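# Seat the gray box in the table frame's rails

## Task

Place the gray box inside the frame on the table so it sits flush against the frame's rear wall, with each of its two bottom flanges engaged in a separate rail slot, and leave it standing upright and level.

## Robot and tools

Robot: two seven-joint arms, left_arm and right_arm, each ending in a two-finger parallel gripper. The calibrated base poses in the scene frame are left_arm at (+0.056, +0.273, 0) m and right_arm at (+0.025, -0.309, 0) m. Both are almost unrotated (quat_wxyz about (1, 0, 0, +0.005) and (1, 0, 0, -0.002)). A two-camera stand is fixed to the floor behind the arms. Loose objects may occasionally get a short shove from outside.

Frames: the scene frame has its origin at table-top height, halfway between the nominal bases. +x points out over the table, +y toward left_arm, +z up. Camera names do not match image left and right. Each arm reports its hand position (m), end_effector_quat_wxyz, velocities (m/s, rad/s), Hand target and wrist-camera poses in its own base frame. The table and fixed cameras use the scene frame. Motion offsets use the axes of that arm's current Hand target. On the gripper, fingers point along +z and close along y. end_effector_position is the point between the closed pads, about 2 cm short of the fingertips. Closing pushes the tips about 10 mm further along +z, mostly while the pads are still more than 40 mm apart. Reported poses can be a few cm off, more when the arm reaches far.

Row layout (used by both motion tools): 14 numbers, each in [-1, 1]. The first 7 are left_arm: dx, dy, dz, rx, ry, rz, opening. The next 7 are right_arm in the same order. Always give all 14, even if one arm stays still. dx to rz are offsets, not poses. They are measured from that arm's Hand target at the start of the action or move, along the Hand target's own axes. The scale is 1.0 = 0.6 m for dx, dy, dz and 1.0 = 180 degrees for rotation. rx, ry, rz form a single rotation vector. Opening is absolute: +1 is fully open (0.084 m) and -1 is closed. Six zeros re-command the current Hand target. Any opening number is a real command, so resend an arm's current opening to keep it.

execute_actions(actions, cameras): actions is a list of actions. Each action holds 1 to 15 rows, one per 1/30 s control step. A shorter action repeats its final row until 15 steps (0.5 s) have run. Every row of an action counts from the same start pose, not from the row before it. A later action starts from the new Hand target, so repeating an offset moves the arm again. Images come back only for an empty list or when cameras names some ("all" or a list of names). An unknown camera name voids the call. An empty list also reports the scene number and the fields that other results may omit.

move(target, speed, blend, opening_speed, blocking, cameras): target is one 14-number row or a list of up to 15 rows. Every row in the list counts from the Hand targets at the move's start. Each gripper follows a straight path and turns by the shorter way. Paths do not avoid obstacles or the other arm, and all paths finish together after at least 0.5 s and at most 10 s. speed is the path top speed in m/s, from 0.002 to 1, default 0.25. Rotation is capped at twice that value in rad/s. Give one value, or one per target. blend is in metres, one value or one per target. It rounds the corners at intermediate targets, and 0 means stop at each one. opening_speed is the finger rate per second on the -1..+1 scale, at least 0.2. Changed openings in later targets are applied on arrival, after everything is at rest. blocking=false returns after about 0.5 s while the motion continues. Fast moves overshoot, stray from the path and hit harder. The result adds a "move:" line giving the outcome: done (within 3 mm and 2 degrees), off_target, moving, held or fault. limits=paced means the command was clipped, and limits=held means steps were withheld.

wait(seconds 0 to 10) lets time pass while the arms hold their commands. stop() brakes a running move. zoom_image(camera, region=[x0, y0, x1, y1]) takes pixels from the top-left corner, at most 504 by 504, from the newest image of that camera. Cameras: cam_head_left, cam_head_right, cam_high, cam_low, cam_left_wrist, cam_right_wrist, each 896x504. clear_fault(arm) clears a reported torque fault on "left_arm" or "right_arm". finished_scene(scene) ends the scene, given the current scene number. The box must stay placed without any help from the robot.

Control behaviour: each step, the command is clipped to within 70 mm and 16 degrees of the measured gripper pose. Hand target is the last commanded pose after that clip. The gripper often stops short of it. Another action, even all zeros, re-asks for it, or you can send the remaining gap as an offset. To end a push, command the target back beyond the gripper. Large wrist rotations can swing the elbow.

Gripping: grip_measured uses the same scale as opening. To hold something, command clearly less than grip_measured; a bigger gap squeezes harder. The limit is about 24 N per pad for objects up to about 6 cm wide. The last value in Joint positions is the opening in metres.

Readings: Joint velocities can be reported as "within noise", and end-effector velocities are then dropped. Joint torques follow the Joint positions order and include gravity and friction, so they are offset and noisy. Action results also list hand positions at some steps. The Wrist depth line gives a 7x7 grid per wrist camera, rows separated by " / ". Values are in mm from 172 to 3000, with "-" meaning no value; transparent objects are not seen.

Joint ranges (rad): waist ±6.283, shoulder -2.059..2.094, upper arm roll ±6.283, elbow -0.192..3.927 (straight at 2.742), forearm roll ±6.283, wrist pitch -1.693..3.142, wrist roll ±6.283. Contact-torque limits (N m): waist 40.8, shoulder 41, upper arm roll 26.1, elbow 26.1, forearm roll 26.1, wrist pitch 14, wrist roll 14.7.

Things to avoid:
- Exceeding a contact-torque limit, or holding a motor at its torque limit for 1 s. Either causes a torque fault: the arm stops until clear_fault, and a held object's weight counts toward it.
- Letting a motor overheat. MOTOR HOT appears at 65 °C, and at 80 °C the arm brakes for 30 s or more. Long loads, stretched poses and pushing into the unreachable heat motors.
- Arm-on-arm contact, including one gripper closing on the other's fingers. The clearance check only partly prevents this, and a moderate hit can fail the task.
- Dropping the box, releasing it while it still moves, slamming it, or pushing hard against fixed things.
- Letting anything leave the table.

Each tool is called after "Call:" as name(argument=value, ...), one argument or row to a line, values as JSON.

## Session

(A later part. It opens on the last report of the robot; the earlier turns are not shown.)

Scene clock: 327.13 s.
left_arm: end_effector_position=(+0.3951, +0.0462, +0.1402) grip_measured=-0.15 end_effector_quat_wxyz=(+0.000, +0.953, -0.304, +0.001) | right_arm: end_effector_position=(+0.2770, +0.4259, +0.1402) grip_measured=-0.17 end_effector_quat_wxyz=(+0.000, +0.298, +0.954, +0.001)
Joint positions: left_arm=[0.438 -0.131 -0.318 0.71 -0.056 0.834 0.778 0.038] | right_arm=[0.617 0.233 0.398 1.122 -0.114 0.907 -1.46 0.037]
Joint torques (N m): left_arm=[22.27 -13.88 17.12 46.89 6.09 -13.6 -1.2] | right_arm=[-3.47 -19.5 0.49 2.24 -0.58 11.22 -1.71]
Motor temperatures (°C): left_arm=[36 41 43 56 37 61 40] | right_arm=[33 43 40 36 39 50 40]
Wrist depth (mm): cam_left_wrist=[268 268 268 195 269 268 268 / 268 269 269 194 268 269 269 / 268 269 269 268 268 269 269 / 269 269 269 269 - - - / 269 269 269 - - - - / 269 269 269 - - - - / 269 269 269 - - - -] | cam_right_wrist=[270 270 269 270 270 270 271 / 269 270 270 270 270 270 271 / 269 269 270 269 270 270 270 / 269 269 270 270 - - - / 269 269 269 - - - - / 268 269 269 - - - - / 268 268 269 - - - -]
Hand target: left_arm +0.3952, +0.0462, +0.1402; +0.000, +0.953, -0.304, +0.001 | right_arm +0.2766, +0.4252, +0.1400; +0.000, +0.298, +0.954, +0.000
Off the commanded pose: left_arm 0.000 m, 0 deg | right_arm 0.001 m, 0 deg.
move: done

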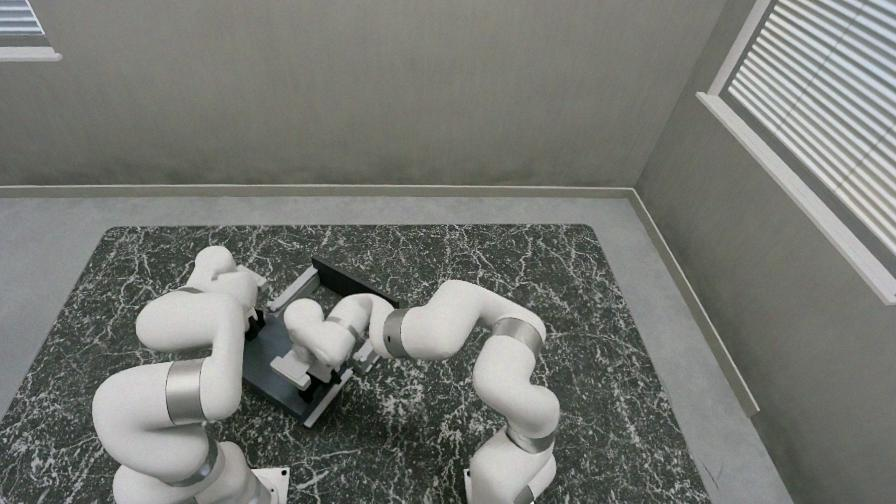

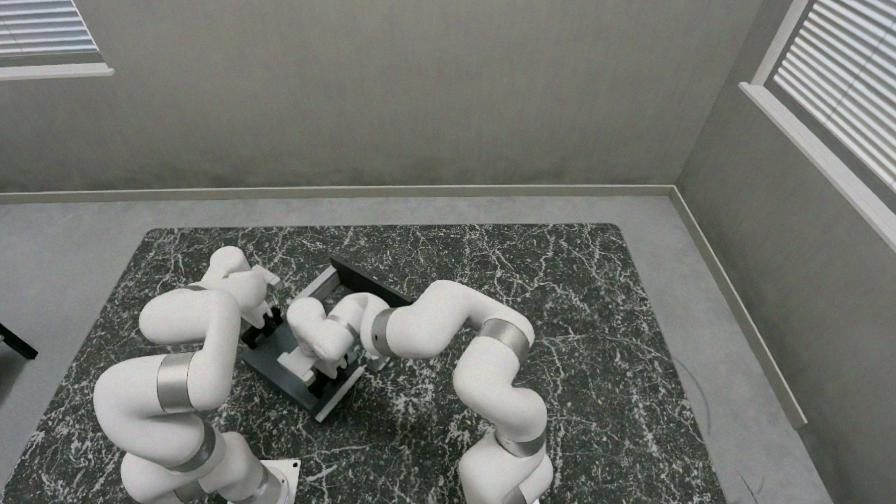

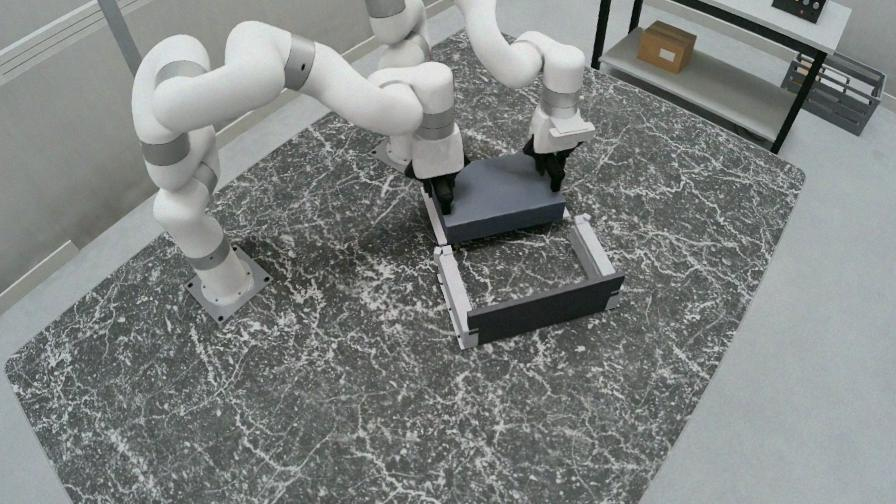

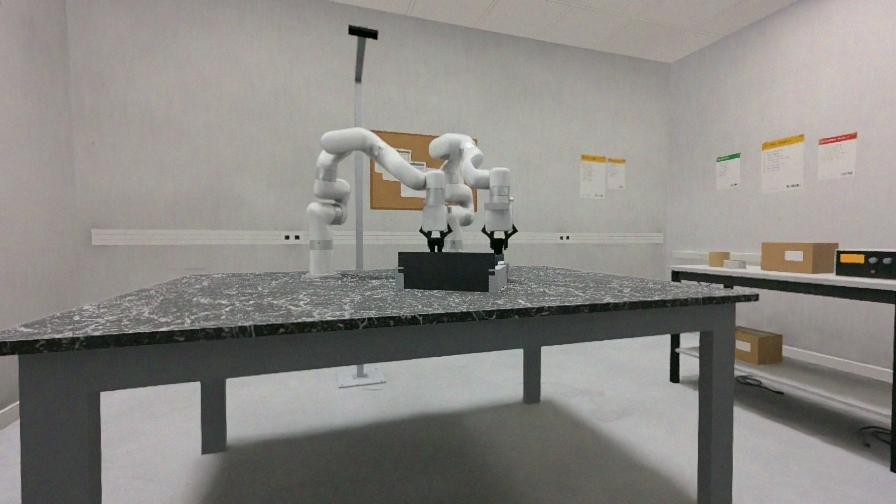

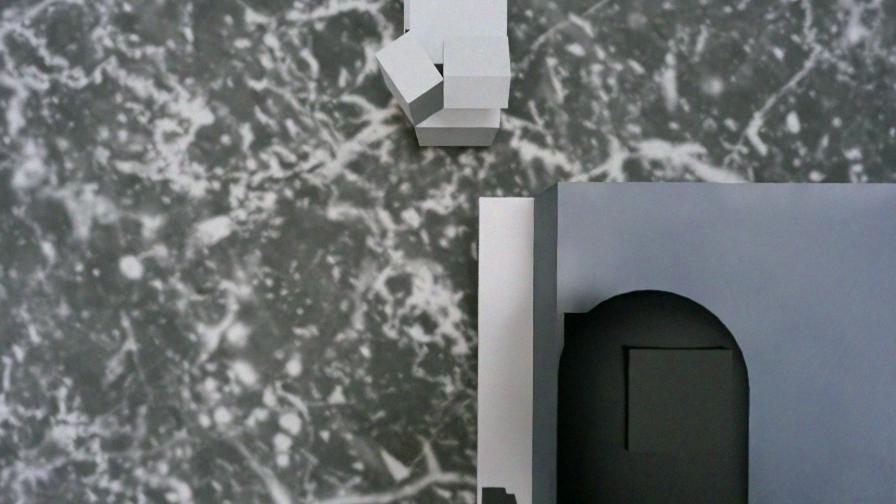

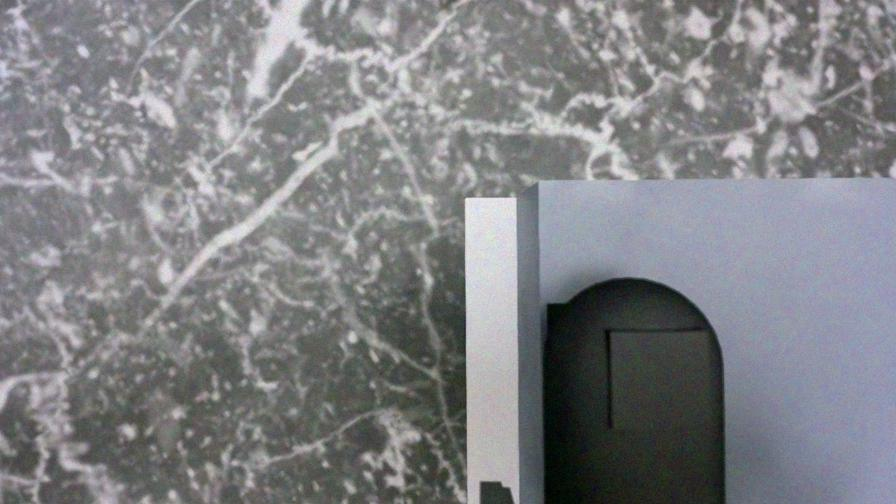

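Call:
move(
  target=[
    [0,-0.0025,-0.0108,0,0,0,-0.9,0,0.0025,-0.0108,0,0,0,-0.9],
    [0.0833,-0.0025,-0.0108,0,0,0,-0.9,-0.0833,0.0025,-0.0108,0,0,0,-0.9],
  ],
  speed=0.06,
  cameras=["cam_head_left","cam_high","cam_left_wrist"],
)

Call:
zoom_image(
  camera="cam_high",
  region=[400, 150, 640, 360],
)

Call:
zoom_image(
  camera="cam_head_left",
  region=[240, 250, 410, 400],
)

Scene clock: 399.13 s.
left_arm: end_effector_position=(+0.3900, +0.0433, +0.1362) grip_measured=-0.25 end_effector_quat_wxyz=(+0.004, +0.952, -0.306, -0.007) end_effector_velocity=(-0.017, -0.012, -0.009) end_effector_angular_velocity=(-0.010, +0.060, -0.020) | right_arm: end_effector_position=(+0.2770, +0.4258, +0.1405) grip_measured=-0.27 end_effector_quat_wxyz=(+0.000, +0.298, +0.954, +0.001) end_effector_velocity=(-0.001, -0.003, -0.001) end_effector_angular_velocity=(-0.009, +0.006, -0.002)
Joint positions: left_arm=[0.437 -0.129 -0.322 0.703 -0.057 0.843 0.778 0.033] | right_arm=[0.617 0.233 0.398 1.123 -0.114 0.908 -1.46 0.032]
Joint velocities: left_arm=[-0.01 0 -0.014 -0.016 -0.004 0.045 -0.001 -0.025] | right_arm=[-0.001 0 0 0 0.001 0.011 0 0]
Joint torques (N m): left_arm=[6.66 -13.21 14.48 34.65 1.53 -10.32 0.12] | right_arm=[4.56 -31.26 0.19 2.78 2.23 9.26 -1.23]
Motor temperatures (°C): left_arm=[35 40 38 47 37 45 40] | right_arm=[33 43 38 35 39 54 40]
Wrist depth (mm): cam_left_wrist=[261 262 262 186 263 264 265 / 262 262 263 220 264 265 265 / 263 263 263 264 264 265 265 / 263 263 264 265 - - - / 263 264 264 - - - - / 263 264 265 - - - - / 264 264 265 - - - -] | cam_right_wrist=[270 270 271 270 270 271 271 / 270 269 270 270 270 270 270 / 269 269 270 270 270 270 270 / 269 269 269 270 - - - / 269 270 269 - - - - / 269 269 269 - - - - / 268 269 269 - - - -]
Hand target: left_arm +0.3900, +0.0432, +0.1362; +0.004, +0.952, -0.306, -0.007 (not the last commanded pose) | right_arm +0.2767, +0.4252, +0.1403; +0.000, +0.298, +0.954, +0.000 (not the last commanded pose)
Tool commands: left_gripper/opening=-0.9 right_gripper/opening=-0.9
Off the commanded pose: right_arm 0.050 m, 0 deg.
OVER-TEMPERATURE FAULT: BRAKES ON. Before this call, joint 4 (elbow) of the left arm reached 80 °C; the stop lasted 46 seconds. The left arm may have sagged or run on as its brakes closed, and pressed harder on what it touched. The left arm ran none of this call's commands: an arm, its gripper or tool too, takes no command until a result says that it accepts commands again. In this call the stop used 61 of the actions that the scene allows. The left arm's brakes are open: its gripper holds where the fault left it, with its grip as last carried out. The left arm accepts commands again.
move: fault (left_arm), off_target (right_arm; braked at the fault stop of left_arm); path passed 0 of 2 targets
Images, in order (width x height): cam_head_left 896x504, cam_high 896x504, cam_left_wrist 896x504.

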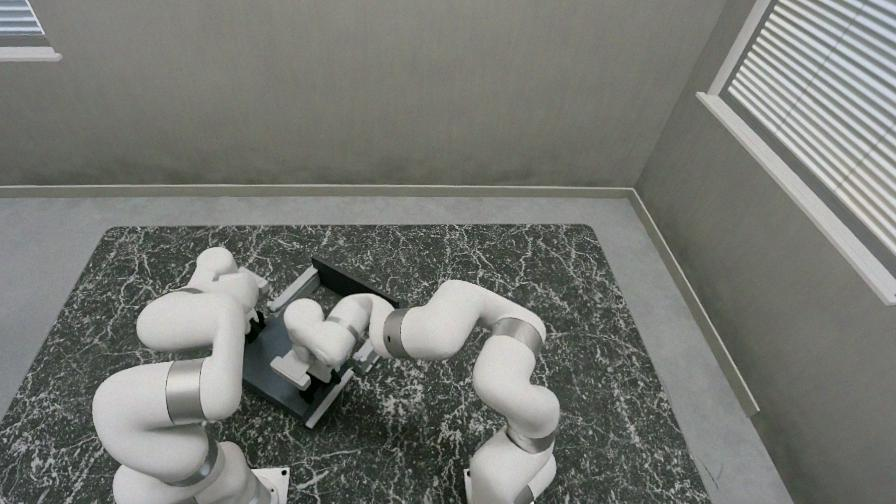

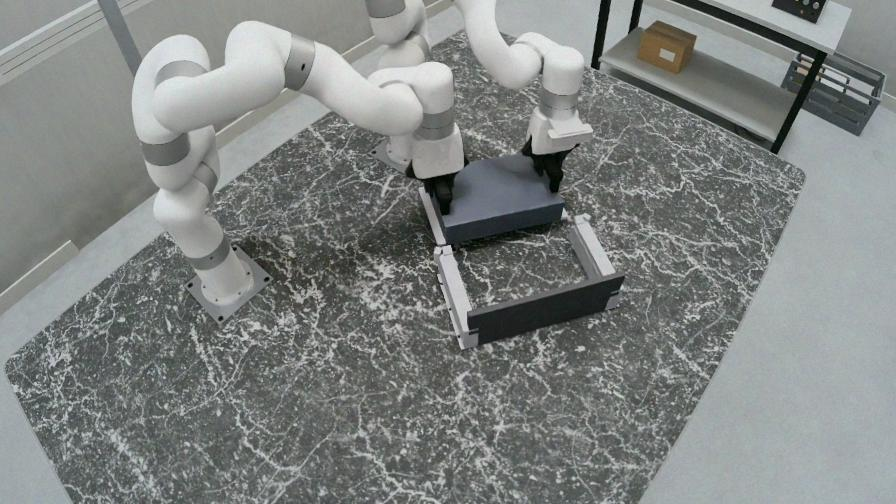

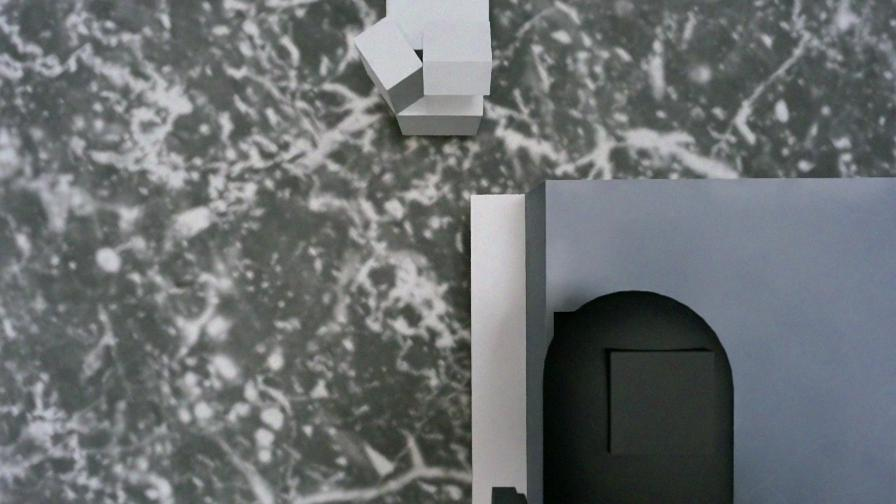

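Scaled by 2.100 from the camera's 896x504 image, which has a finer 1280x720 frame.

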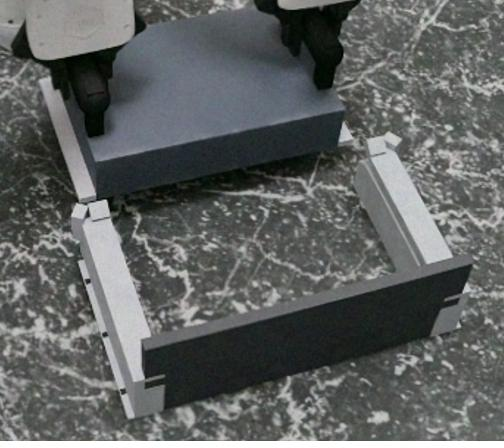

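Scaled by 2.965 from the camera's 896x504 image, which has a finer 1280x720 frame.

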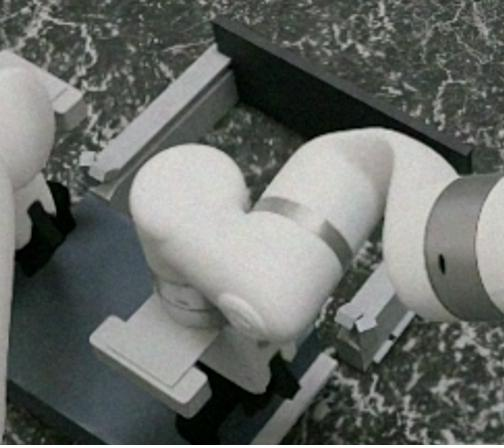

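Call:
move(
  target=[
    [0.0042,-0.0115,-0.0178,0.0038,0.0035,-0.0014,-0.9,0,0.0025,-0.0105,0,0,0,-0.9],
    [0.1042,-0.0115,-0.0178,0.0038,0.0035,-0.0014,-0.9,-0.1,0.0025,-0.0105,0,0,0,-0.9],
  ],
  speed=0.06,
  cameras=["cam_head_left","cam_high","cam_left_wrist"],
)

Call:
zoom_image(
  camera="cam_high",
  region=[400, 150, 640, 360],
)

Call:
zoom_image(
  camera="cam_head_left",
  region=[240, 250, 410, 400],
)

Scene clock: 418.30 s.
left_arm: end_effector_position=(+0.3954, +0.0470, +0.1452) grip_measured=-0.27 end_effector_quat_wxyz=(+0.001, +0.953, -0.304, -0.001) | right_arm: end_effector_position=(+0.2826, +0.4362, +0.1464) grip_measured=-0.27 end_effector_quat_wxyz=(+0.005, +0.298, +0.954, +0.023)
Joint positions: left_arm=[0.441 -0.137 -0.318 0.721 -0.057 0.854 0.782 0.032] | right_arm=[0.617 0.231 0.398 1.128 -0.112 0.869 -1.461 0.032]
Joint torques (N m): left_arm=[-16.93 -13.48 -14.63 10.89 -5.69 6.02 0.86] | right_arm=[0.32 -30.5 1.43 33.51 0.22 -9.88 -0.08]
Motor temperatures (°C): left_arm=[36 42 44 71 38 52 40] | right_arm=[33 43 38 35 39 52 40]
Wrist depth (mm): cam_left_wrist=[275 275 275 205 275 275 274 / 275 275 275 206 275 274 275 / 276 275 275 275 275 275 274 / 275 275 275 - - - - / 276 275 276 - - - - / 276 276 276 - - - - / 276 276 276 - - - -] | cam_right_wrist=[268 270 272 274 277 280 281 / 268 270 271 274 276 279 281 / 267 269 271 273 276 278 281 / 267 269 271 273 - - - / 267 268 271 - - - - / 266 268 270 - - - - / 266 268 270 - - - -]
Hand target: left_arm +0.3952, +0.0467, +0.1450; +0.001, +0.952, -0.305, -0.001 (not the last commanded pose) | right_arm +0.2826, +0.4362, +0.1464; +0.005, +0.298, +0.954, +0.023 (not the last commanded pose)
Tool commands: left_gripper/opening=-0.9 right_gripper/opening=-0.9
Off the commanded pose: left_arm 0.060 m, 0 deg | right_arm 0.062 m, 3 deg.
TORQUE FAULT: the external load on joint 6 (wrist pitch) of the right arm reached its load limit, and that arm stopped. The contact can be on any part of that arm beyond that joint, not only on its tool. A torque fault puts only its own arm into a fault stop. That arm's remaining commands of this call were not run. The hold on joint 6 (wrist pitch) of that arm was moved back by the arm itself, up to 3 degrees, as the stop began. That arm is still stopped at the end of this call. While its stop runs, that arm, its gripper or tool too, takes no new command.
End effector pose when the fault began: right_arm: position (+0.2778, +0.4269, +0.1437), quat_wxyz (+0.001, +0.298, +0.954, +0.002)
Joint positions when the fault began: right_arm=[0.617 0.231 0.398 1.13 -0.112 0.914 -1.461 0.032]
MOTOR HOT: joint 4 (elbow) of the left arm reports 71 °C; the controller stops that arm at 80 °C. To cool a motor, set the load down, stop pushing, or move to a pose that needs little force. At that limit the left arm can sag while its brakes close.
CLEAR FAULT: the right arm stays stopped (state 4) until you call clear_fault(arm="right_arm").
move: fault (right_arm), off_target (left_arm; braked at the fault stop of right_arm); path passed 0 of 2 targets
Images, in order (width x height): cam_head_left 896x504, cam_high 896x504, cam_left_wrist 896x504.

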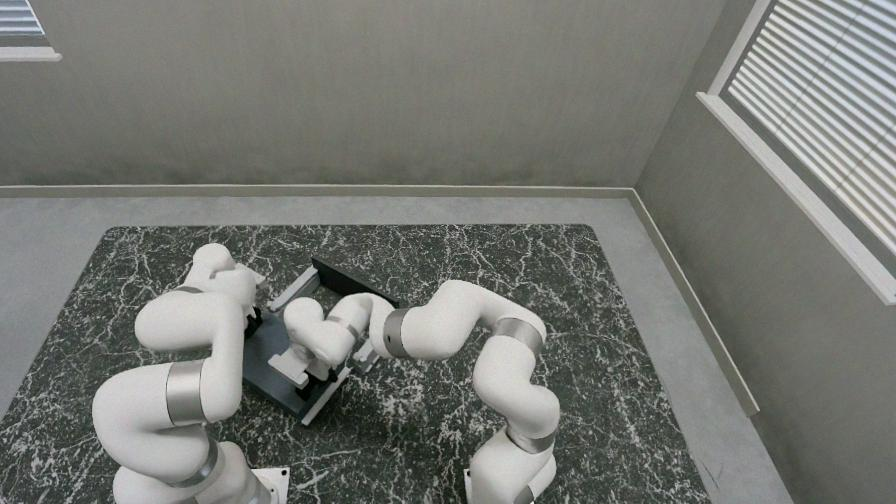

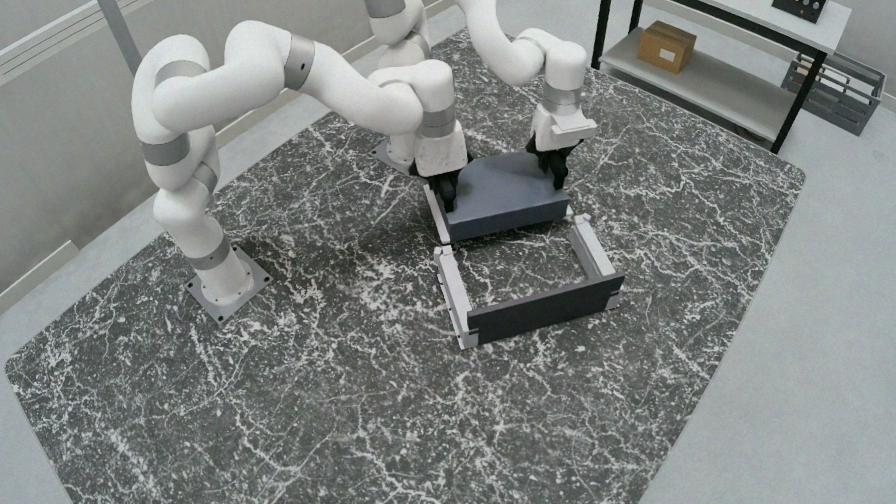

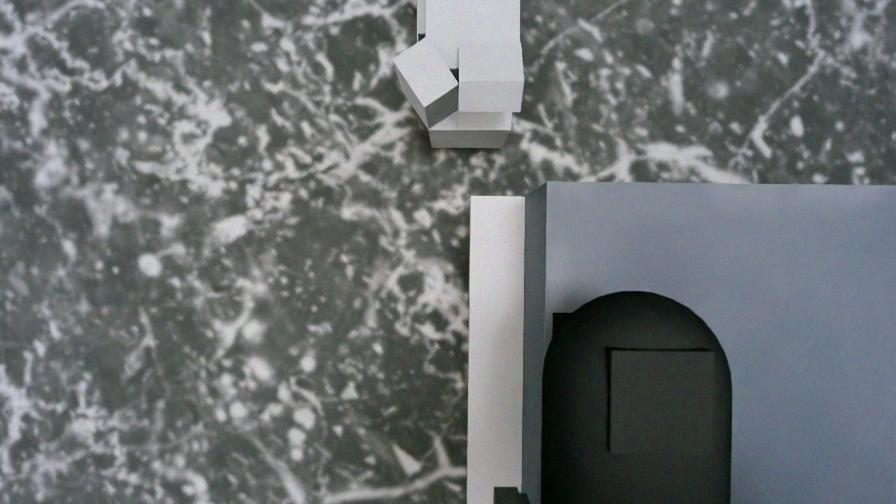

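Scaled by 2.100 from the camera's 896x504 image, which has a finer 1280x720 frame.

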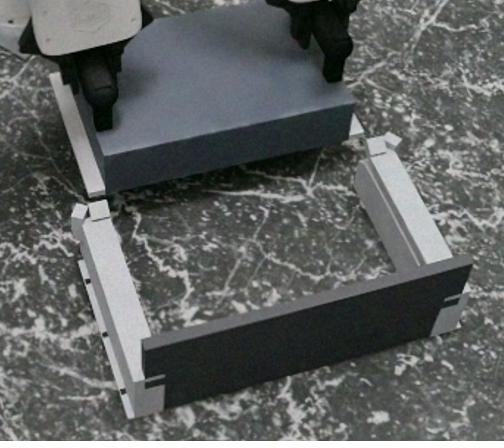

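Scaled by 2.965 from the camera's 896x504 image, which has a finer 1280x720 frame.

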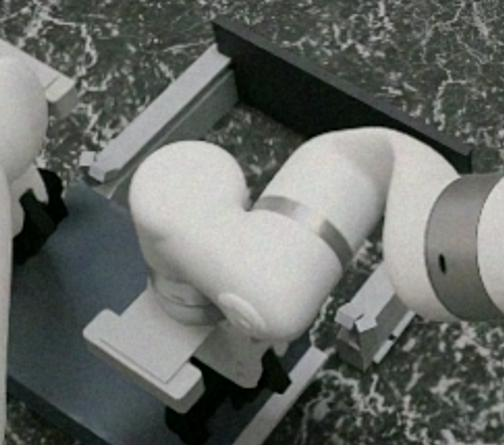

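Call:
clear_fault(
  arm="right_arm",
)

Call:
move(
  target=[
    [0,0,0,0,0,0,-0.9,-0.0027,-0.0178,0,0.015,-0.0013,0,-0.6],
    [0,0,0.0815,0,0,0,-0.9,-0.0027,-0.0178,0.083,0.015,-0.0013,0,-0.6],
    [0,0,0.0815,0,0,0,0.4,-0.0027,-0.0178,0.083,0.015,-0.0013,0,0.4],
  ],
  speed=0.08,
  opening_speed=1.5,
  cameras=["cam_left_wrist","cam_right_wrist"],
)

Scene clock: 440.67 s.
left_arm: end_effector_position=(+0.3952, +0.0467, +0.1450) grip_measured=-0.27 end_effector_quat_wxyz=(+0.001, +0.952, -0.305, -0.001) | right_arm: end_effector_position=(+0.2825, +0.4360, +0.1462) grip_measured=-0.27 end_effector_quat_wxyz=(+0.005, +0.298, +0.954, +0.023)
Joint positions: left_arm=[0.44 -0.137 -0.318 0.721 -0.058 0.854 0.782 0.032] | right_arm=[0.617 0.231 0.398 1.127 -0.112 0.87 -1.461 0.032]
Joint torques (N m): left_arm=[-17.67 -7.73 -15.22 9.48 -5.38 6.29 1.04] | right_arm=[0.03 -31.01 1.51 34.55 0.24 -9.9 -0.1]
Motor temperatures (°C): left_arm=[36 41 42 54 38 48 40] | right_arm=[33 43 38 54 39 53 40]
Wrist depth (mm): cam_left_wrist=[275 275 275 205 274 274 274 / 275 275 275 207 275 275 274 / 275 276 275 275 275 274 274 / 276 275 275 - - - - / 276 276 276 - - - - / 276 276 276 - - - - / 276 276 275 - - - -] | cam_right_wrist=[267 269 272 274 276 279 281 / 267 270 272 274 277 278 281 / 267 269 271 273 276 278 281 / 266 268 270 272 - - - / 267 268 270 - - - - / 266 268 269 - - - - / 266 267 269 - - - -]
Hand target: left_arm +0.3952, +0.0467, +0.1450; +0.001, +0.952, -0.305, -0.001 (not the last commanded pose) | right_arm +0.2825, +0.4360, +0.1462; +0.005, +0.298, +0.954, +0.023 (not the last commanded pose)
Tool commands: left_gripper/opening=-0.9 right_gripper/opening=-0.9
Off the commanded pose: left_arm 0.060 m, 0 deg | right_arm 0.062 m, 3 deg.
TORQUE FAULT, CONTINUED: the right arm's stop, for the torque fault of joint 6 (wrist pitch) that an earlier result reported, is over. The call counts as one of the actions that you can send in this scene. The hold on joint 6 (wrist pitch) of that arm was moved back by the arm itself, up to 3 degrees, as the stop began. That arm's target is now where it stood when the stop ended, not its last command. That arm's gripper keeps its grip as last carried out, and that arm accepts commands again: back off and push less far.
MOTOR HOT: cleared for the motors of the left arm.
CLEAR FAULT: your call cleared the right arm's torque fault. If a joint's load stays at its limit, that arm stops again at once.

Scene clock: 441.60 s.
left_arm: end_effector_position=(+0.3956, +0.0473, +0.1452) grip_measured=-0.27 end_effector_quat_wxyz=(+0.000, +0.953, -0.304, +0.000) end_effector_velocity=(-0.003, -0.004, -0.002) end_effector_angular_velocity=(-0.003, +0.011, -0.006) | right_arm: end_effector_position=(+0.2833, +0.4369, +0.1486) grip_measured=-0.27 end_effector_quat_wxyz=(+0.004, +0.298, +0.954, +0.024)
Joint positions: left_arm=[0.441 -0.137 -0.318 0.721 -0.057 0.853 0.782 0.032] | right_arm=[0.617 0.23 0.398 1.133 -0.109 0.874 -1.464 0.032]
Joint velocities: left_arm=[-0.004 0 -0.004 -0.004 -0.002 0.007 -0.001 0] | right_arm=[within noise]
Joint torques (N m): left_arm=[-19.96 -15.75 -18.74 5.32 -5.86 8.93 0.64] | right_arm=[0.31 -32.41 1.52 39.67 0.15 -13.13 -0.08]
Wrist depth (mm): cam_left_wrist=[276 276 275 206 275 275 274 / 276 276 276 203 275 275 275 / 276 276 276 276 275 275 275 / 277 276 276 - - - - / 276 276 276 - - - - / 277 276 276 - - - - / 277 277 276 - - - -] | cam_right_wrist=[270 272 274 276 279 281 284 / 269 272 274 277 279 281 283 / 269 271 273 276 278 281 283 / 269 270 272 - - - - / 268 271 273 - - - - / 268 270 272 - - - - / 267 269 271 - - - -]
Hand target: left_arm +0.3952, +0.0467, +0.1450; +0.001, +0.952, -0.305, -0.001 (not the last commanded pose) | right_arm +0.2833, +0.4369, +0.1486; +0.004, +0.298, +0.954, +0.024 (not the last commanded pose)
Tool commands: left_gripper/opening=-0.9 right_gripper/opening=-0.6
Off the commanded pose: left_arm 0.049 m, 0 deg | right_arm 0.054 m, 3 deg.
TORQUE FAULT: the external load on joint 6 (wrist pitch) of the right arm reached its load limit, and that arm stopped. The contact can be on any part of that arm beyond that joint, not only on its tool. A torque fault puts only its own arm into a fault stop. That arm's remaining commands of this call were not run. The hold on joint 6 (wrist pitch) of that arm was moved back by the arm itself, up to 3 degrees, as the stop began. That arm is still stopped at the end of this call. While its stop runs, that arm, its gripper or tool too, takes no new command.
CLEAR FAULT: the right arm stays stopped (state 4) until you call clear_fault(arm="right_arm").
End effector pose when the fault began: right_arm: position (+0.2790, +0.4286, +0.1465), quat_wxyz (+0.001, +0.298, +0.954, +0.005)
Joint positions when the fault began: right_arm=[0.617 0.229 0.398 1.136 -0.109 0.916 -1.464 0.032]
move: fault (right_arm), off_target (left_arm); path passed 1 of 3 targets; target 3's new opening was not sent
Images, in order (width x height): cam_left_wrist 896x504, cam_right_wrist 896x504.

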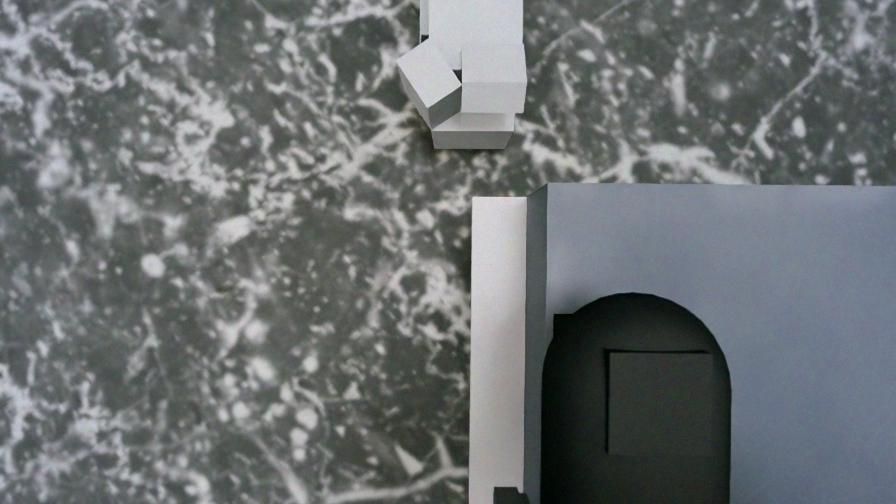

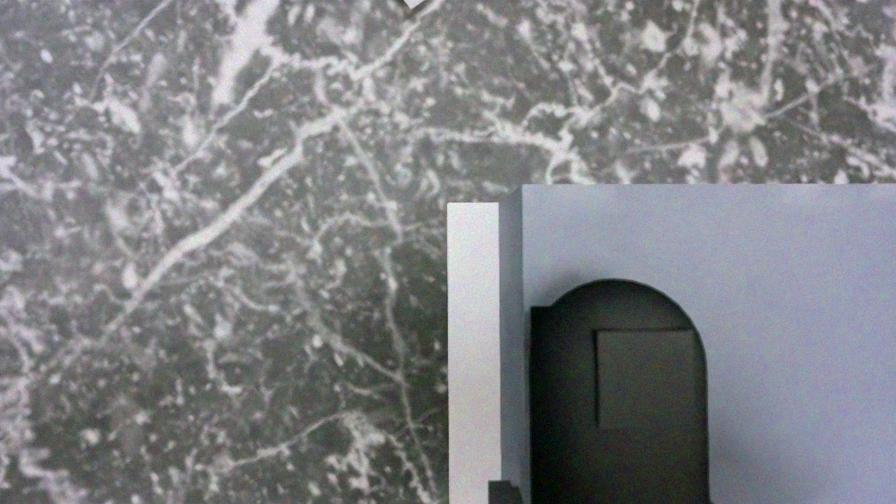

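Call:
clear_fault(
  arm="right_arm",
)

Call:
move(
  target=[
    [0,0,0.0815,0,0,0,-0.6,0,0,0.0815,0.004,0,0,-0.45],
    [0,0,0.0815,0,0,0,0.4,0,0,0.0815,0.004,0,0,0.4],
  ],
  speed=0.08,
  opening_speed=1.5,
  cameras=["cam_left_wrist","cam_right_wrist"],
)

Scene clock: 463.43 s.
left_arm: end_effector_position=(+0.3953, +0.0467, +0.1450) grip_measured=-0.27 end_effector_quat_wxyz=(+0.001, +0.952, -0.305, -0.001) | right_arm: end_effector_position=(+0.2831, +0.4366, +0.1482) grip_measured=-0.27 end_effector_quat_wxyz=(+0.004, +0.298, +0.954, +0.024)
Joint positions: left_arm=[0.44 -0.137 -0.318 0.721 -0.058 0.854 0.782 0.032] | right_arm=[0.617 0.23 0.398 1.132 -0.109 0.874 -1.464 0.032]
Joint torques (N m): left_arm=[-20.12 -8.02 -18.95 5.55 -6.21 9.5 -1.06] | right_arm=[0.01 -32.21 1.71 40.61 0.21 -13.15 -0.11]
Motor temperatures (°C): left_arm=[36 41 44 48 38 48 40] | right_arm=[33 43 38 68 39 58 40]
Wrist depth (mm): cam_left_wrist=[276 275 275 206 275 275 275 / 276 275 276 205 275 275 275 / 276 276 275 275 275 275 275 / 276 276 276 - - - - / 276 276 276 - - - - / 276 276 276 - - - - / 276 276 276 - - - -] | cam_right_wrist=[269 272 274 277 279 281 283 / 269 272 273 276 278 280 283 / 269 271 273 275 278 280 283 / 268 270 273 - - - - / 268 270 272 - - - - / 268 270 271 - - - - / 267 269 271 - - - -]
Hand target: left_arm +0.3952, +0.0467, +0.1450; +0.001, +0.952, -0.305, -0.001 (not the last commanded pose) | right_arm +0.2831, +0.4366, +0.1482; +0.004, +0.298, +0.954, +0.024 (not the last commanded pose)
Tool commands: left_gripper/opening=-0.9 right_gripper/opening=-0.6
Off the commanded pose: left_arm 0.049 m, 0 deg | right_arm 0.053 m, 3 deg.
TORQUE FAULT, CONTINUED: the right arm's stop, for the torque fault of joint 6 (wrist pitch) that an earlier result reported, is over. The call counts as one of the actions that you can send in this scene. The hold on joint 6 (wrist pitch) of that arm was moved back by the arm itself, up to 3 degrees, as the stop began. That arm's target is now where it stood when the stop ended, not its last command. That arm's gripper keeps its grip as last carried out, and that arm accepts commands again: back off and push less far.
MOTOR HOT: joint 4 (elbow) of the right arm reports 68 °C; the controller stops that arm at 80 °C. To cool a motor, set the load down, stop pushing, or move to a pose that needs little force. At that limit the right arm can sag while its brakes close.
CLEAR FAULT: your call cleared the right arm's torque fault. If a joint's load stays at its limit, that arm stops again at once.

Scene clock: 464.67 s.
left_arm: end_effector_position=(+0.3950, +0.0465, +0.0960) grip_measured=-0.27 end_effector_quat_wxyz=(+0.001, +0.952, -0.305, -0.001) | right_arm: end_effector_position=(+0.2782, +0.4319, +0.0947) grip_measured=-0.27 end_effector_quat_wxyz=(+0.001, +0.296, +0.955, +0.012)
Joint positions: left_arm=[0.443 -0.031 -0.326 0.664 -0.017 0.697 0.749 0.032] | right_arm=[0.632 0.316 0.382 1.081 -0.16 0.769 -1.43 0.032]
Joint torques (N m): left_arm=[24.13 -2.44 25.48 26.66 5.72 -12.38 -1.13] | right_arm=[0.08 -15.76 1.91 -1.23 0.05 8.93 -0.07]
Motor temperatures (°C): left_arm=[36 41 44 48 38 48 40] | right_arm=[33 43 38 67 39 59 40]
Wrist depth (mm): cam_left_wrist=[225 225 225 - 225 225 225 / 225 225 225 184 225 225 225 / 225 225 225 226 225 225 226 / 225 226 226 226 - - - / 226 226 226 - - - - / 226 226 226 - - - - / 226 226 226 - - - -] | cam_right_wrist=[222 223 224 225 226 227 228 / 222 223 224 224 226 226 228 / 221 222 223 224 226 227 227 / 221 222 223 224 - - - / 221 222 223 - - - - / 220 221 222 - - - - / 220 221 222 - - - -]
Hand target: left_arm +0.3951, +0.0467, +0.0961; +0.001, +0.952, -0.305, -0.001 | right_arm +0.2782, +0.4319, +0.0947; +0.001, +0.296, +0.955, +0.012 (not the last commanded pose)
Tool commands: left_gripper/opening=-0.6 right_gripper/opening=-0.45
Off the commanded pose: left_arm 0.000 m, 0 deg | right_arm 0.010 m, 1 deg.
TORQUE FAULT: the external load on joint 4 (elbow) of the right arm reached its load limit, and that arm stopped. The contact can be on any part of that arm beyond that joint, not only on its tool. A torque fault puts only its own arm into a fault stop. That arm's remaining commands of this call were not run. The hold on joint 4 (elbow) of that arm was moved back by the arm itself, up to 3 degrees, as the stop began, but a joint of that arm was then at its load limit, so every hold on that arm was set where that arm was. That arm may still press on what stopped it. That arm is still stopped at the end of this call. While its stop runs, that arm, its gripper or tool too, takes no new command.
End effector pose when the fault began: right_arm: position (+0.2831, +0.4370, +0.1014), quat_wxyz (+0.002, +0.298, +0.954, +0.015)
Joint positions when the fault began: right_arm=[0.632 0.321 0.382 1.108 -0.16 0.785 -1.43 0.032]
MOTOR HOT: still on. Joint 4 (elbow) of the right arm reports 67 °C.
CLEAR FAULT: the right arm stays stopped (state 4) until you call clear_fault(arm="right_arm").
move: fault (right_arm); path passed 1 of 2 targets; target 2's new opening was not sent
Images, in order (width x height): cam_left_wrist 896x504, cam_right_wrist 896x504.

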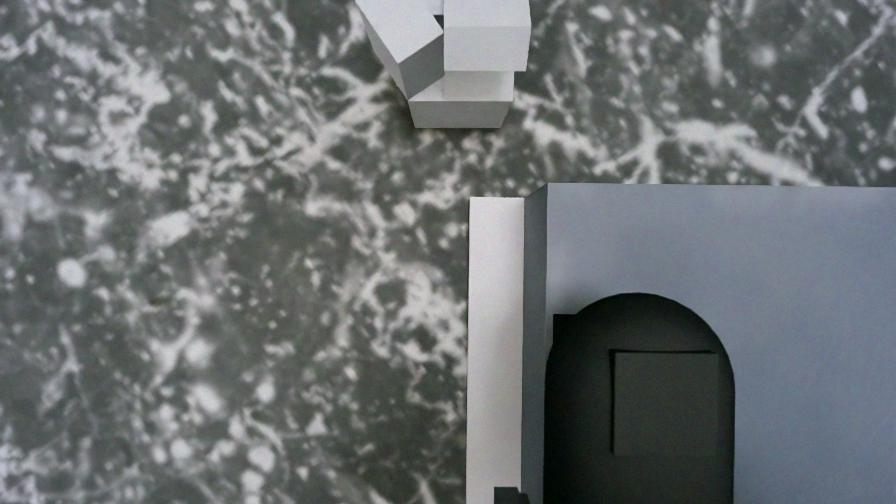

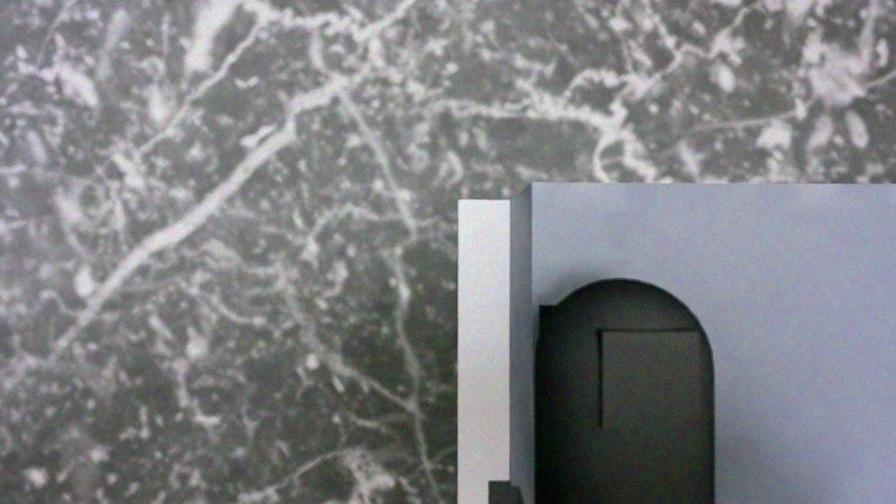

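Call:
clear_fault(
  arm="right_arm",
)

Call:
execute_actions(
  actions=[
    [[0,0,0,0,0,0,0.3,0,0,0,0,0,0,0.3]],
    [[0,0,0,0,0,0,0.6,0,0,0,0,0,0,0.6]],
  ],
  cameras=["cam_left_wrist","cam_right_wrist"],
)

Scene clock: 470.17 s.
left_arm: end_effector_position=(+0.3951, +0.0467, +0.0961) grip_measured=-0.27 end_effector_quat_wxyz=(+0.001, +0.952, -0.305, -0.001) | right_arm: end_effector_position=(+0.2782, +0.4319, +0.0947) grip_measured=-0.27 end_effector_quat_wxyz=(+0.001, +0.296, +0.955, +0.012)
Joint positions: left_arm=[0.443 -0.031 -0.326 0.665 -0.017 0.697 0.749 0.032] | right_arm=[0.632 0.316 0.382 1.081 -0.16 0.769 -1.43 0.032]
Joint torques (N m): left_arm=[24.62 -10.83 26.31 27.63 5.98 -12.78 -1.01] | right_arm=[-0.11 -16.49 1.74 -1.77 0.22 9.07 -0.14]
Motor temperatures (°C): left_arm=[36 41 46 51 38 50 40] | right_arm=[33 42 38 59 39 58 40]
Wrist depth (mm): cam_left_wrist=[225 225 225 - 225 226 225 / 225 225 225 184 225 225 225 / 225 225 225 226 226 226 226 / 225 226 226 226 - - - / 226 226 226 - - - - / 226 226 226 - - - - / 226 226 226 - - - -] | cam_right_wrist=[222 223 224 225 226 227 228 / 222 222 224 225 225 227 228 / 221 222 223 224 225 226 228 / 221 222 223 223 - - - / 221 221 222 - - - - / 220 221 222 - - - - / 220 221 222 - - - -]
Hand target: left_arm +0.3951, +0.0467, +0.0961; +0.001, +0.952, -0.305, -0.001 | right_arm +0.2782, +0.4319, +0.0947; +0.001, +0.296, +0.955, +0.012 (not the last commanded pose)
Tool commands: left_gripper/opening=-0.6 right_gripper/opening=-0.45
Off the commanded pose: left_arm 0.000 m, 0 deg | right_arm 0.010 m, 1 deg.
TORQUE FAULT, CONTINUED: the right arm's stop, for the torque fault of joint 4 (elbow) that an earlier result reported, is over. The call counts as one of the actions that you can send in this scene. The hold on joint 4 (elbow) of that arm was moved back by the arm itself, up to 3 degrees, as the stop began, but a joint of that arm was then at its load limit, so every hold on that arm was set where that arm was. That arm's target is now where it stood when the stop ended, not its last command. That arm's gripper keeps its grip as last carried out, and that arm accepts commands again: back off and push less far.
MOTOR HOT: cleared for the motors of the right arm.
CLEAR FAULT: your call cleared the right arm's torque fault. If a joint's load stays at its limit, that arm stops again at once.

Scene clock: 471.37 s.
left_arm: end_effector_position=(+0.3951, +0.0467, +0.0961) grip_measured=+0.59 end_effector_quat_wxyz=(+0.001, +0.952, -0.305, -0.001) end_effector_velocity=(+0.000, -0.002, +0.000) end_effector_angular_velocity=(+0.000, +0.000, -0.004) | right_arm: end_effector_position=(+0.2782, +0.4319, +0.0947) grip_measured=+0.59 end_effector_quat_wxyz=(+0.001, +0.296, +0.955, +0.012)
Joint positions: left_arm=[0.444 -0.031 -0.326 0.665 -0.017 0.697 0.749 0.069] | right_arm=[0.632 0.316 0.382 1.081 -0.16 0.769 -1.43 0.069]
Joint velocities: left_arm=[-0.005 0 0 0 0 0 -0.001 0] | right_arm=[within noise]
Joint torques (N m): left_arm=[-6.7 -13.19 -3.02 15.93 -2.13 -0.81 -0.54] | right_arm=[0.11 -35.84 2.49 14.89 0.05 -3.12 -0.03]
Motor temperatures (°C): left_arm=[36 41 45 51 38 50 40] | right_arm=[33 43 38 57 39 57 40]
Wrist depth (mm): cam_left_wrist=[226 226 226 - 225 225 225 / 226 226 226 188 226 225 225 / 226 226 226 226 225 226 226 / 226 226 226 226 - - - / 226 226 226 226 - - - / 226 226 226 - - - - / 226 226 226 - - - -] | cam_right_wrist=[222 222 223 224 225 226 226 / 221 222 223 224 225 225 226 / 221 222 223 223 224 225 226 / 221 221 222 223 - - - / 220 221 222 - - - - / 220 221 222 - - - - / 220 220 221 - - - -]
Hand target: left_arm +0.3951, +0.0467, +0.0961; +0.001, +0.952, -0.305, -0.001 | right_arm +0.2782, +0.4319, +0.0947; +0.001, +0.296, +0.955, +0.012
Off the commanded pose: left_arm 0.000 m, 0 deg | right_arm 0.000 m, 0 deg.
Step readings (end_effector_position of left_arm | right_arm):
0: (+0.3951, +0.0467, +0.0961) | (+0.2782, +0.4319, +0.0947)
1: (+0.3951, +0.0467, +0.0961) | (+0.2785, +0.4324, +0.0950)
2: (+0.3954, +0.0473, +0.0963) | (+0.2784, +0.4321, +0.0949)
4: (+0.3955, +0.0476, +0.0963) | (+0.2782, +0.4319, +0.0947)
8: (+0.3954, +0.0473, +0.0962) | (+0.2782, +0.4318, +0.0947)
15: (+0.3951, +0.0467, +0.0961) | (+0.2782, +0.4318, +0.0947)
16: (+0.3951, +0.0467, +0.0961) | (+0.2782, +0.4318, +0.0947)
17: (+0.3951, +0.0467, +0.0961) | (+0.2782, +0.4318, +0.0947)
19: (+0.3951, +0.0467, +0.0961) | (+0.2782, +0.4318, +0.0947)
23: (+0.3951, +0.0467, +0.0961) | (+0.2782, +0.4319, +0.0947)
30: (+0.3951, +0.0467, +0.0961) | (+0.2782, +0.4319, +0.0947)
Images, in order (width x height): cam_left_wrist 896x504, cam_right_wrist 896x504.

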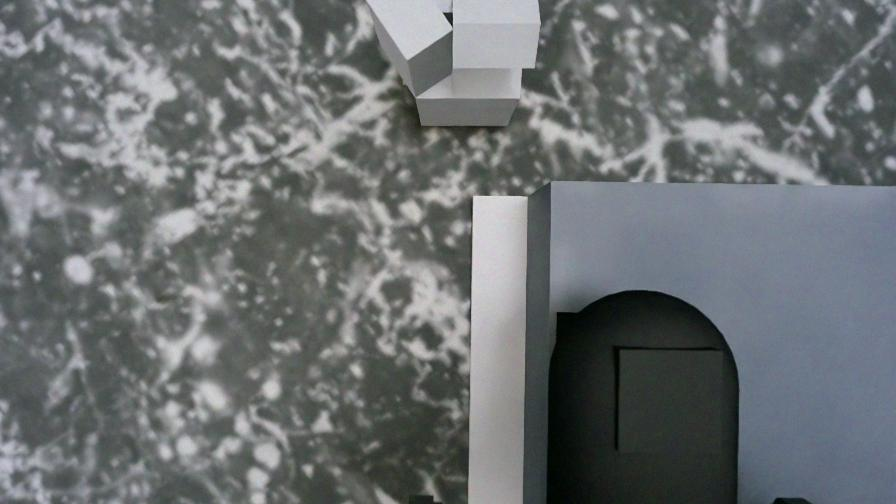

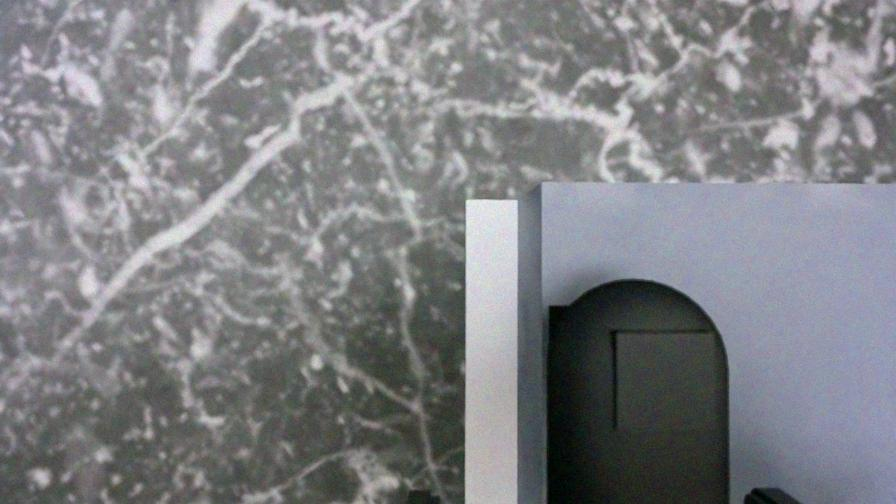

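Call:
move(
  target=[0,-0.0042,0,-0.0006,-0.0006,0,0.6,0,0,-0.002,0.0075,0,0.001,0.6],
  speed=0.1,
  cameras=["cam_left_wrist","cam_right_wrist"],
)

Scene clock: 492.63 s.
left_arm: end_effector_position=(+0.3965, +0.0487, +0.0961) grip_measured=+0.59 end_effector_quat_wxyz=(+0.001, +0.952, -0.305, -0.002) | right_arm: end_effector_position=(+0.2782, +0.4319, +0.0959) grip_measured=+0.59 end_effector_quat_wxyz=(-0.003, +0.298, +0.955, +0.001)
Joint positions: left_arm=[0.446 -0.024 -0.323 0.673 -0.013 0.701 0.751 0.069] | right_arm=[0.635 0.328 0.382 1.108 -0.159 0.808 -1.428 0.069]
Joint torques (N m): left_arm=[7.14 -9.1 3.7 23.29 1.71 -0.78 1.2] | right_arm=[4.53 -24.47 0.35 22.05 1.99 -0.79 1.17]
Motor temperatures (°C): left_arm=[35 42 40 50 37 45 40] | right_arm=[33 43 38 46 38 48 40]
Wrist depth (mm): cam_left_wrist=[225 225 225 - 225 225 226 / 225 225 225 188 225 225 226 / 225 226 226 225 226 226 225 / 226 226 225 226 - - - / 226 226 226 226 - - - / 226 226 226 - - - - / 226 226 226 - - - -] | cam_right_wrist=[227 226 226 226 226 226 225 / 226 226 226 226 225 225 225 / 226 226 226 225 225 225 225 / 226 226 225 225 - - - / 225 225 225 - - - - / 225 225 224 - - - - / 224 224 224 - - - -]
Hand target: left_arm +0.3965, +0.0487, +0.0961; +0.001, +0.952, -0.305, -0.002 | right_arm +0.2782, +0.4319, +0.0959; -0.003, +0.298, +0.955, +0.001
Off the commanded pose: left_arm 0.000 m, 0 deg | right_arm 0.000 m, 0 deg.
move: done
Images, in order (width x height): cam_left_wrist 896x504, cam_right_wrist 896x504.

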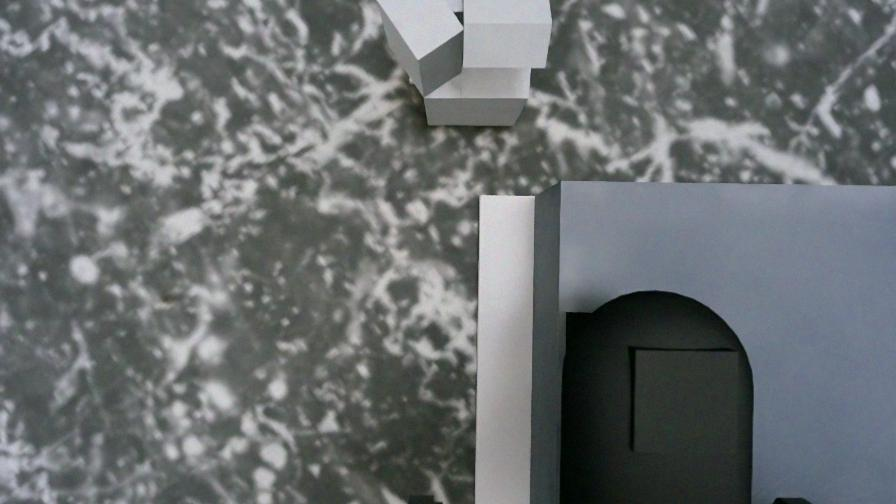

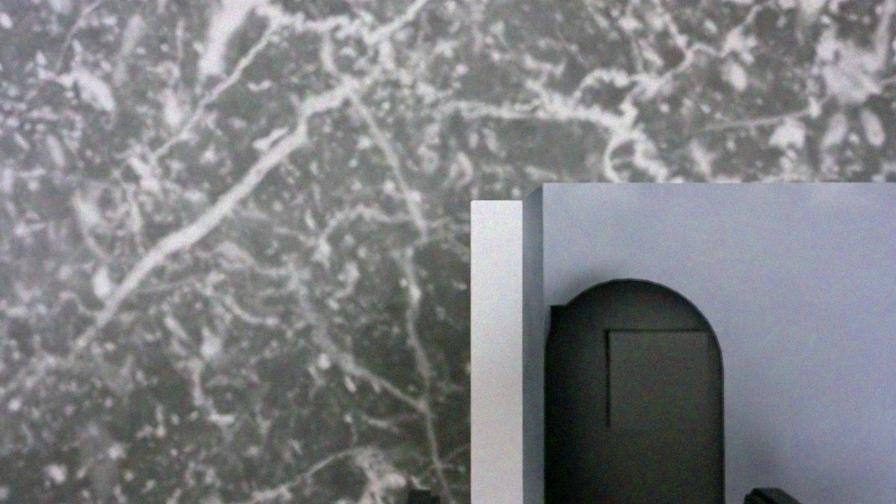

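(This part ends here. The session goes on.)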